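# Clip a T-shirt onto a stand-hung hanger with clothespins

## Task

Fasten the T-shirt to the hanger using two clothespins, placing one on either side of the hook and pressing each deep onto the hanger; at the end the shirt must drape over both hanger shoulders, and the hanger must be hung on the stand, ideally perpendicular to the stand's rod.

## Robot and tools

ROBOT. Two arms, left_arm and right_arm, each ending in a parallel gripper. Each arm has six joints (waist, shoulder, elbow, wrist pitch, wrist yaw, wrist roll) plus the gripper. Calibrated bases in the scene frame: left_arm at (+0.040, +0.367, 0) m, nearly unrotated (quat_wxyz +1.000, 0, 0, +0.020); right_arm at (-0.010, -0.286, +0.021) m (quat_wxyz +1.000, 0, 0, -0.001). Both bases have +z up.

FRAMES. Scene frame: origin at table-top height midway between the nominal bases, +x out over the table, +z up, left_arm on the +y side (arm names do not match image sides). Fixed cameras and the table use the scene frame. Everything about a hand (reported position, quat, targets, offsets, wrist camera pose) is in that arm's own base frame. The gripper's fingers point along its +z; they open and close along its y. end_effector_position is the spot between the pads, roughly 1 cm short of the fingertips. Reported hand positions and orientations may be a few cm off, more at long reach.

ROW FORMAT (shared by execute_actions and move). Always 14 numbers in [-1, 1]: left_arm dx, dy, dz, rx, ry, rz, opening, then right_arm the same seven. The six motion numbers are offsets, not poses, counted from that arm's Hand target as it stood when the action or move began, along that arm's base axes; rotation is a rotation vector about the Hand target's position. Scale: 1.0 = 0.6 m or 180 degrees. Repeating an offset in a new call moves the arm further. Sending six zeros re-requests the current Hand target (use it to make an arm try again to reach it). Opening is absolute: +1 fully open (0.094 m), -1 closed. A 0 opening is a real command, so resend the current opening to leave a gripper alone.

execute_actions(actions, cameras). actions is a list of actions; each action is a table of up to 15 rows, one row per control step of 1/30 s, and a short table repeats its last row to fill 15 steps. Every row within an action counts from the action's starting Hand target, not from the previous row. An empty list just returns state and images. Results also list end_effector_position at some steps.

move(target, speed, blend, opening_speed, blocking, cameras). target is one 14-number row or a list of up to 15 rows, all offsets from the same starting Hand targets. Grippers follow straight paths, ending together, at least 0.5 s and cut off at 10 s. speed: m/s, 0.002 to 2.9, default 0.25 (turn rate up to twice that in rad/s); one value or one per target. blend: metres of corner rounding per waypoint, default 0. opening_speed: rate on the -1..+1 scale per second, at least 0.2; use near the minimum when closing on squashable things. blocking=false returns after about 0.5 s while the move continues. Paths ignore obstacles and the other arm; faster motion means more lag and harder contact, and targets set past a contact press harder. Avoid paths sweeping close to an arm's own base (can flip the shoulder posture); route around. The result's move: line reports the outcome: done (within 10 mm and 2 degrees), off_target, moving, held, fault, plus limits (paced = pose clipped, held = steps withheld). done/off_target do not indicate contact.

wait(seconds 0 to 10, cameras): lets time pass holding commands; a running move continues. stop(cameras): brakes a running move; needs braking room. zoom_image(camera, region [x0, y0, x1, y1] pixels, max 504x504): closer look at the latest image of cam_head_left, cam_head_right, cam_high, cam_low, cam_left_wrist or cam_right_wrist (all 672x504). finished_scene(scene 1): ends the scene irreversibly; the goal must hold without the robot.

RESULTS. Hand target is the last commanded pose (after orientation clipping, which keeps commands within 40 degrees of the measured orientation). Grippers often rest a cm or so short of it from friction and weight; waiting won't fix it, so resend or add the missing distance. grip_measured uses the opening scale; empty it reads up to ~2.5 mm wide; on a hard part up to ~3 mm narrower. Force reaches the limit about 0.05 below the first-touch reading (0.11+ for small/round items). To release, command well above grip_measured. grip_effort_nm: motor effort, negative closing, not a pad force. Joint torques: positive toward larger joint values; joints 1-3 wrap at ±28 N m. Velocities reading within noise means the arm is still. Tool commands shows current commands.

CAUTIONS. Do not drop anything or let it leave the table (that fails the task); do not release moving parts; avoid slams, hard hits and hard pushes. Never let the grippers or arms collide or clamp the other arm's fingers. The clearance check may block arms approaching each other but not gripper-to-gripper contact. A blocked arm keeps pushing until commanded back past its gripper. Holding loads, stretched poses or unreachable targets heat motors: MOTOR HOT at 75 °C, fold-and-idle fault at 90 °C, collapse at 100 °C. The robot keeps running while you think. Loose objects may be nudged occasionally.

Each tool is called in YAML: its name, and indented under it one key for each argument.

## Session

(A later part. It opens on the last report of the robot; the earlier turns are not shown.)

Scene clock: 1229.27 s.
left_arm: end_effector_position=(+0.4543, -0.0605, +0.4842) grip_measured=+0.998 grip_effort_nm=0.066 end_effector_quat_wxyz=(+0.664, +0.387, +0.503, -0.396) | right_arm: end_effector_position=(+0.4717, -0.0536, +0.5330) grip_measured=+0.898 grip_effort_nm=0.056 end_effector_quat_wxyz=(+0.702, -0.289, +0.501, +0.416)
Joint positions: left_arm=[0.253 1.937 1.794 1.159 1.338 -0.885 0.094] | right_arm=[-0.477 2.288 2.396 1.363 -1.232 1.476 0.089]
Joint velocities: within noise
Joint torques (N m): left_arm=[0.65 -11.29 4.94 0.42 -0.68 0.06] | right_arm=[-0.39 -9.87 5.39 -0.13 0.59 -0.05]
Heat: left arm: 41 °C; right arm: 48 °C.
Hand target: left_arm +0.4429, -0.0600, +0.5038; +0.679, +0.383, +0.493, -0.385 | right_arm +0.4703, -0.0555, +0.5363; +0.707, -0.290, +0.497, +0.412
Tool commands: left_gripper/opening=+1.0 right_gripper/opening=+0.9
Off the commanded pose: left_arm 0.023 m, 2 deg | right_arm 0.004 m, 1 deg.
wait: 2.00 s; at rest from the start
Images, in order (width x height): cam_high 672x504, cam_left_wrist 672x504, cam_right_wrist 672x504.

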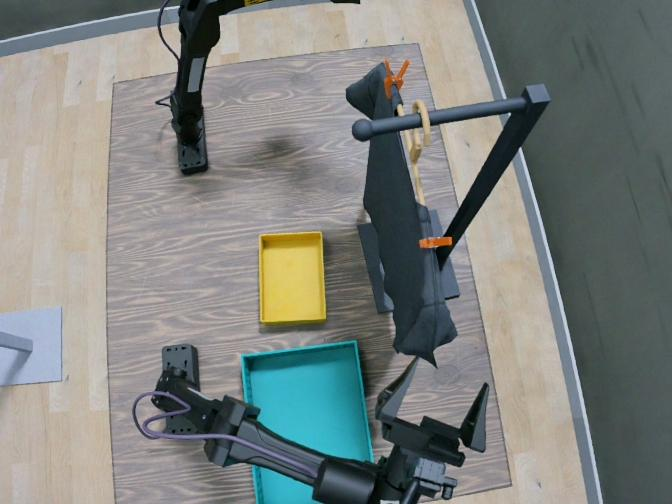

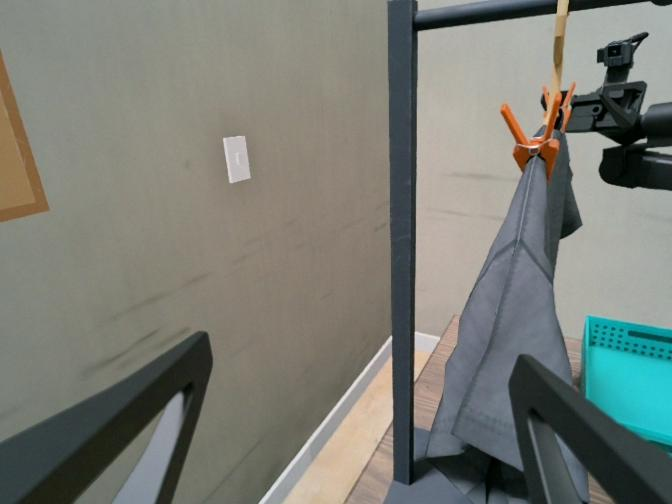

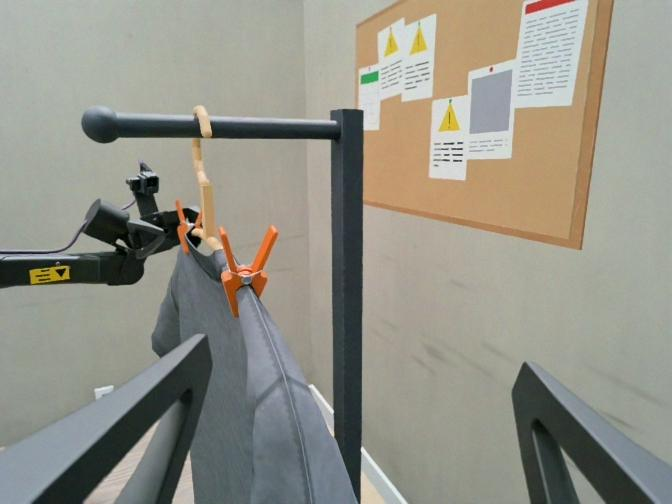

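wait:
  seconds: 0.1
  cameras: ["cam_head_left", "cam_head_right", "cam_low", "cam_left_wrist"]

zoom_image:
  camera: "cam_head_left"
  region: [250, 50, 450, 200]

zoom_image:
  camera: "cam_left_wrist"
  region: [440, 60, 620, 240]

Scene clock: 1240.83 s.
left_arm: end_effector_position=(+0.4544, -0.0605, +0.4842) grip_measured=+0.998 grip_effort_nm=0.071 end_effector_quat_wxyz=(+0.664, +0.386, +0.503, -0.396) | right_arm: end_effector_position=(+0.4717, -0.0536, +0.5330) grip_measured=+0.898 grip_effort_nm=0.046 end_effector_quat_wxyz=(+0.702, -0.289, +0.501, +0.416)
Joint positions: left_arm=[0.253 1.937 1.794 1.158 1.338 -0.885 0.094] | right_arm=[-0.477 2.288 2.396 1.363 -1.232 1.476 0.089]
Joint velocities: within noise
Joint torques (N m): left_arm=[0.8 -11.36 5.16 0.41 -0.73 0.05] | right_arm=[-0.29 -9.84 5.37 -0.09 0.57 -0.05]
Heat: left arm: 41 °C; right arm: 48 °C.
Hand target: left_arm +0.4429, -0.0600, +0.5037; +0.679, +0.383, +0.493, -0.385 | right_arm +0.4703, -0.0555, +0.5363; +0.707, -0.290, +0.497, +0.412
Tool commands: left_gripper/opening=+1.0 right_gripper/opening=+0.9
Off the commanded pose: left_arm 0.023 m, 2 deg | right_arm 0.004 m, 1 deg.
wait: 0.10 s; at rest from the start
Images, in order (width x height): cam_head_left 672x504, cam_head_right 672x504, cam_low 672x504, cam_left_wrist 672x504.

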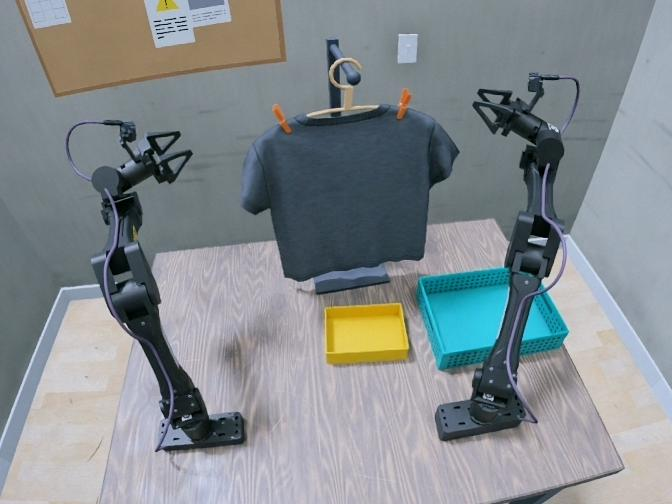

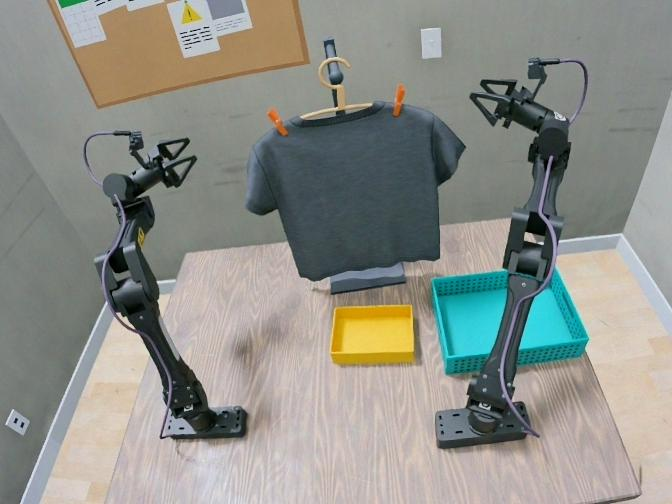

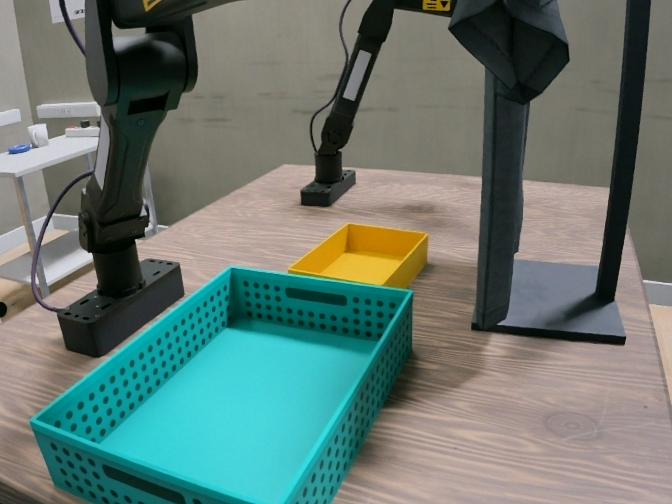

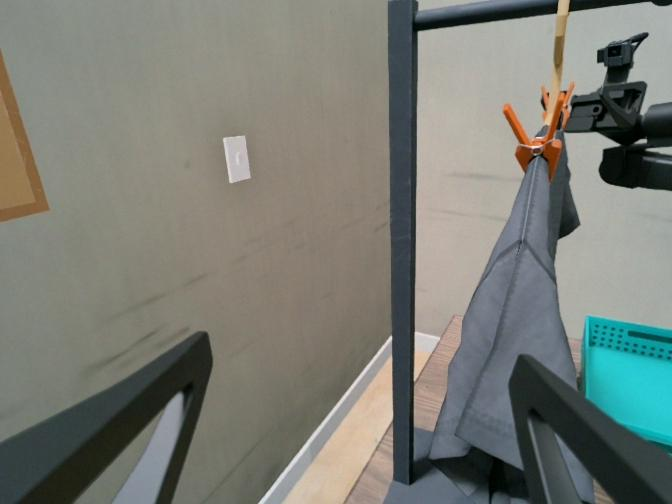

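Scaled by 2.520 from the camera's 672x504 image, which has a finer 960x720 frame.

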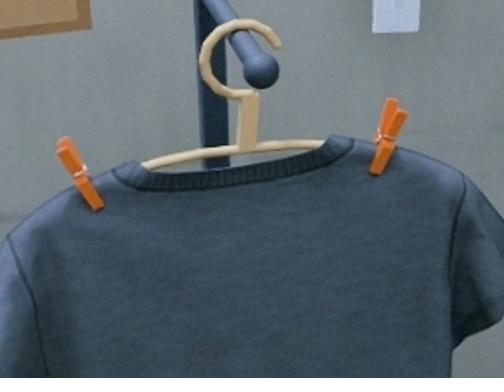

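Scaled by 2.800 from the camera's 672x504 image, which has a finer 960x720 frame.

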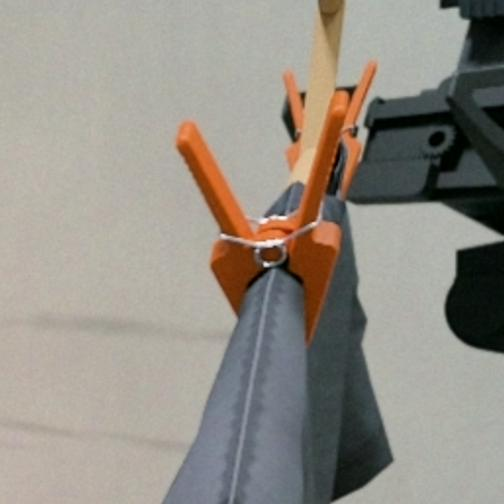

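move:
  target: [0, 0, 0, 0, 0, 0, 1.0, -0.02798, -0.1347, 0, 0, 0, -0.05556, 0.9]
  speed: 0.08
  cameras: ["cam_high", "cam_right_wrist", "cam_left_wrist"]

zoom_image:
  camera: "cam_high"
  region: [300, 0, 500, 250]

Scene clock: 1251.27 s.
left_arm: end_effector_position=(+0.4544, -0.0604, +0.4841) grip_measured=+0.998 grip_effort_nm=0.066 end_effector_quat_wxyz=(+0.664, +0.387, +0.503, -0.395) | right_arm: end_effector_position=(+0.4549, -0.1359, +0.5330) grip_measured=+0.898 grip_effort_nm=0.051 end_effector_quat_wxyz=(+0.736, -0.244, +0.525, +0.352)
Joint positions: left_arm=[0.253 1.937 1.794 1.157 1.338 -0.882 0.094] | right_arm=[-0.655 2.288 2.396 1.363 -1.232 1.476 0.089]
Joint velocities: within noise
Joint torques (N m): left_arm=[0.29 -11.45 5.05 0.48 -0.73 0.03] | right_arm=[-0.17 -9.8 5.39 -0.14 0.61 -0.06]
Heat: left arm: 41 °C; right arm: 49 °C.
Hand target: left_arm +0.4428, -0.0600, +0.5037; +0.679, +0.383, +0.493, -0.385 | right_arm +0.4535, -0.1363, +0.5363; +0.740, -0.246, +0.520, +0.348
Off the commanded pose: left_arm 0.023 m, 2 deg | right_arm 0.004 m, 1 deg.
move: off_target (left_arm)
Images, in order (width x height): cam_high 672x504, cam_left_wrist 672x504, cam_right_wrist 672x504.

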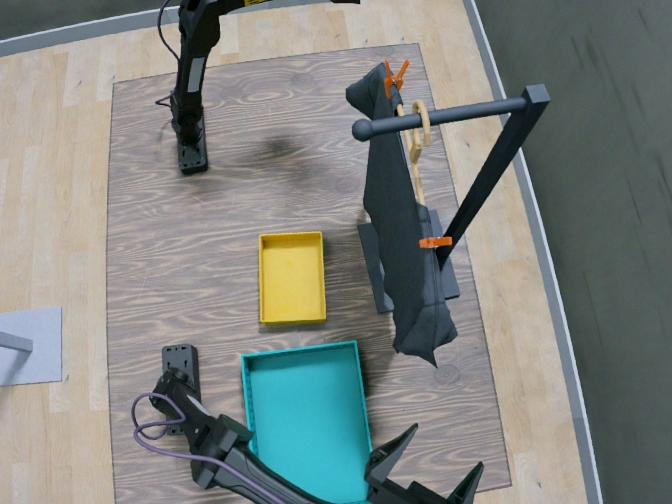

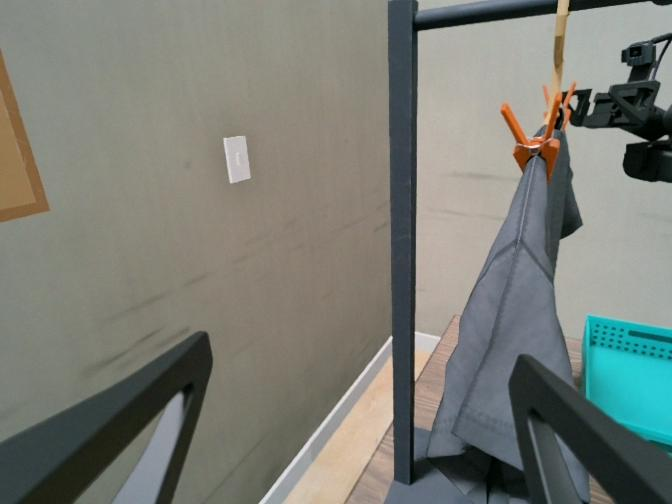

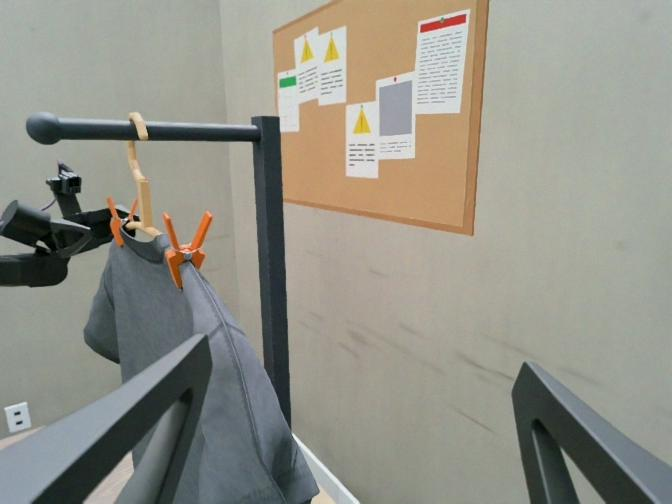

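Scaled by 2.016 from the camera's 672x504 image, which has a finer 960x720 frame.

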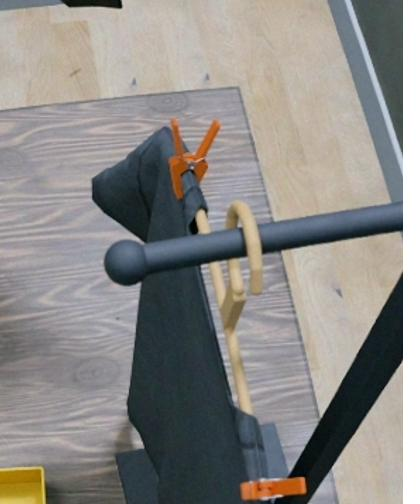

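finished_scene:
  scene: 1

The scene is finished: the task was done.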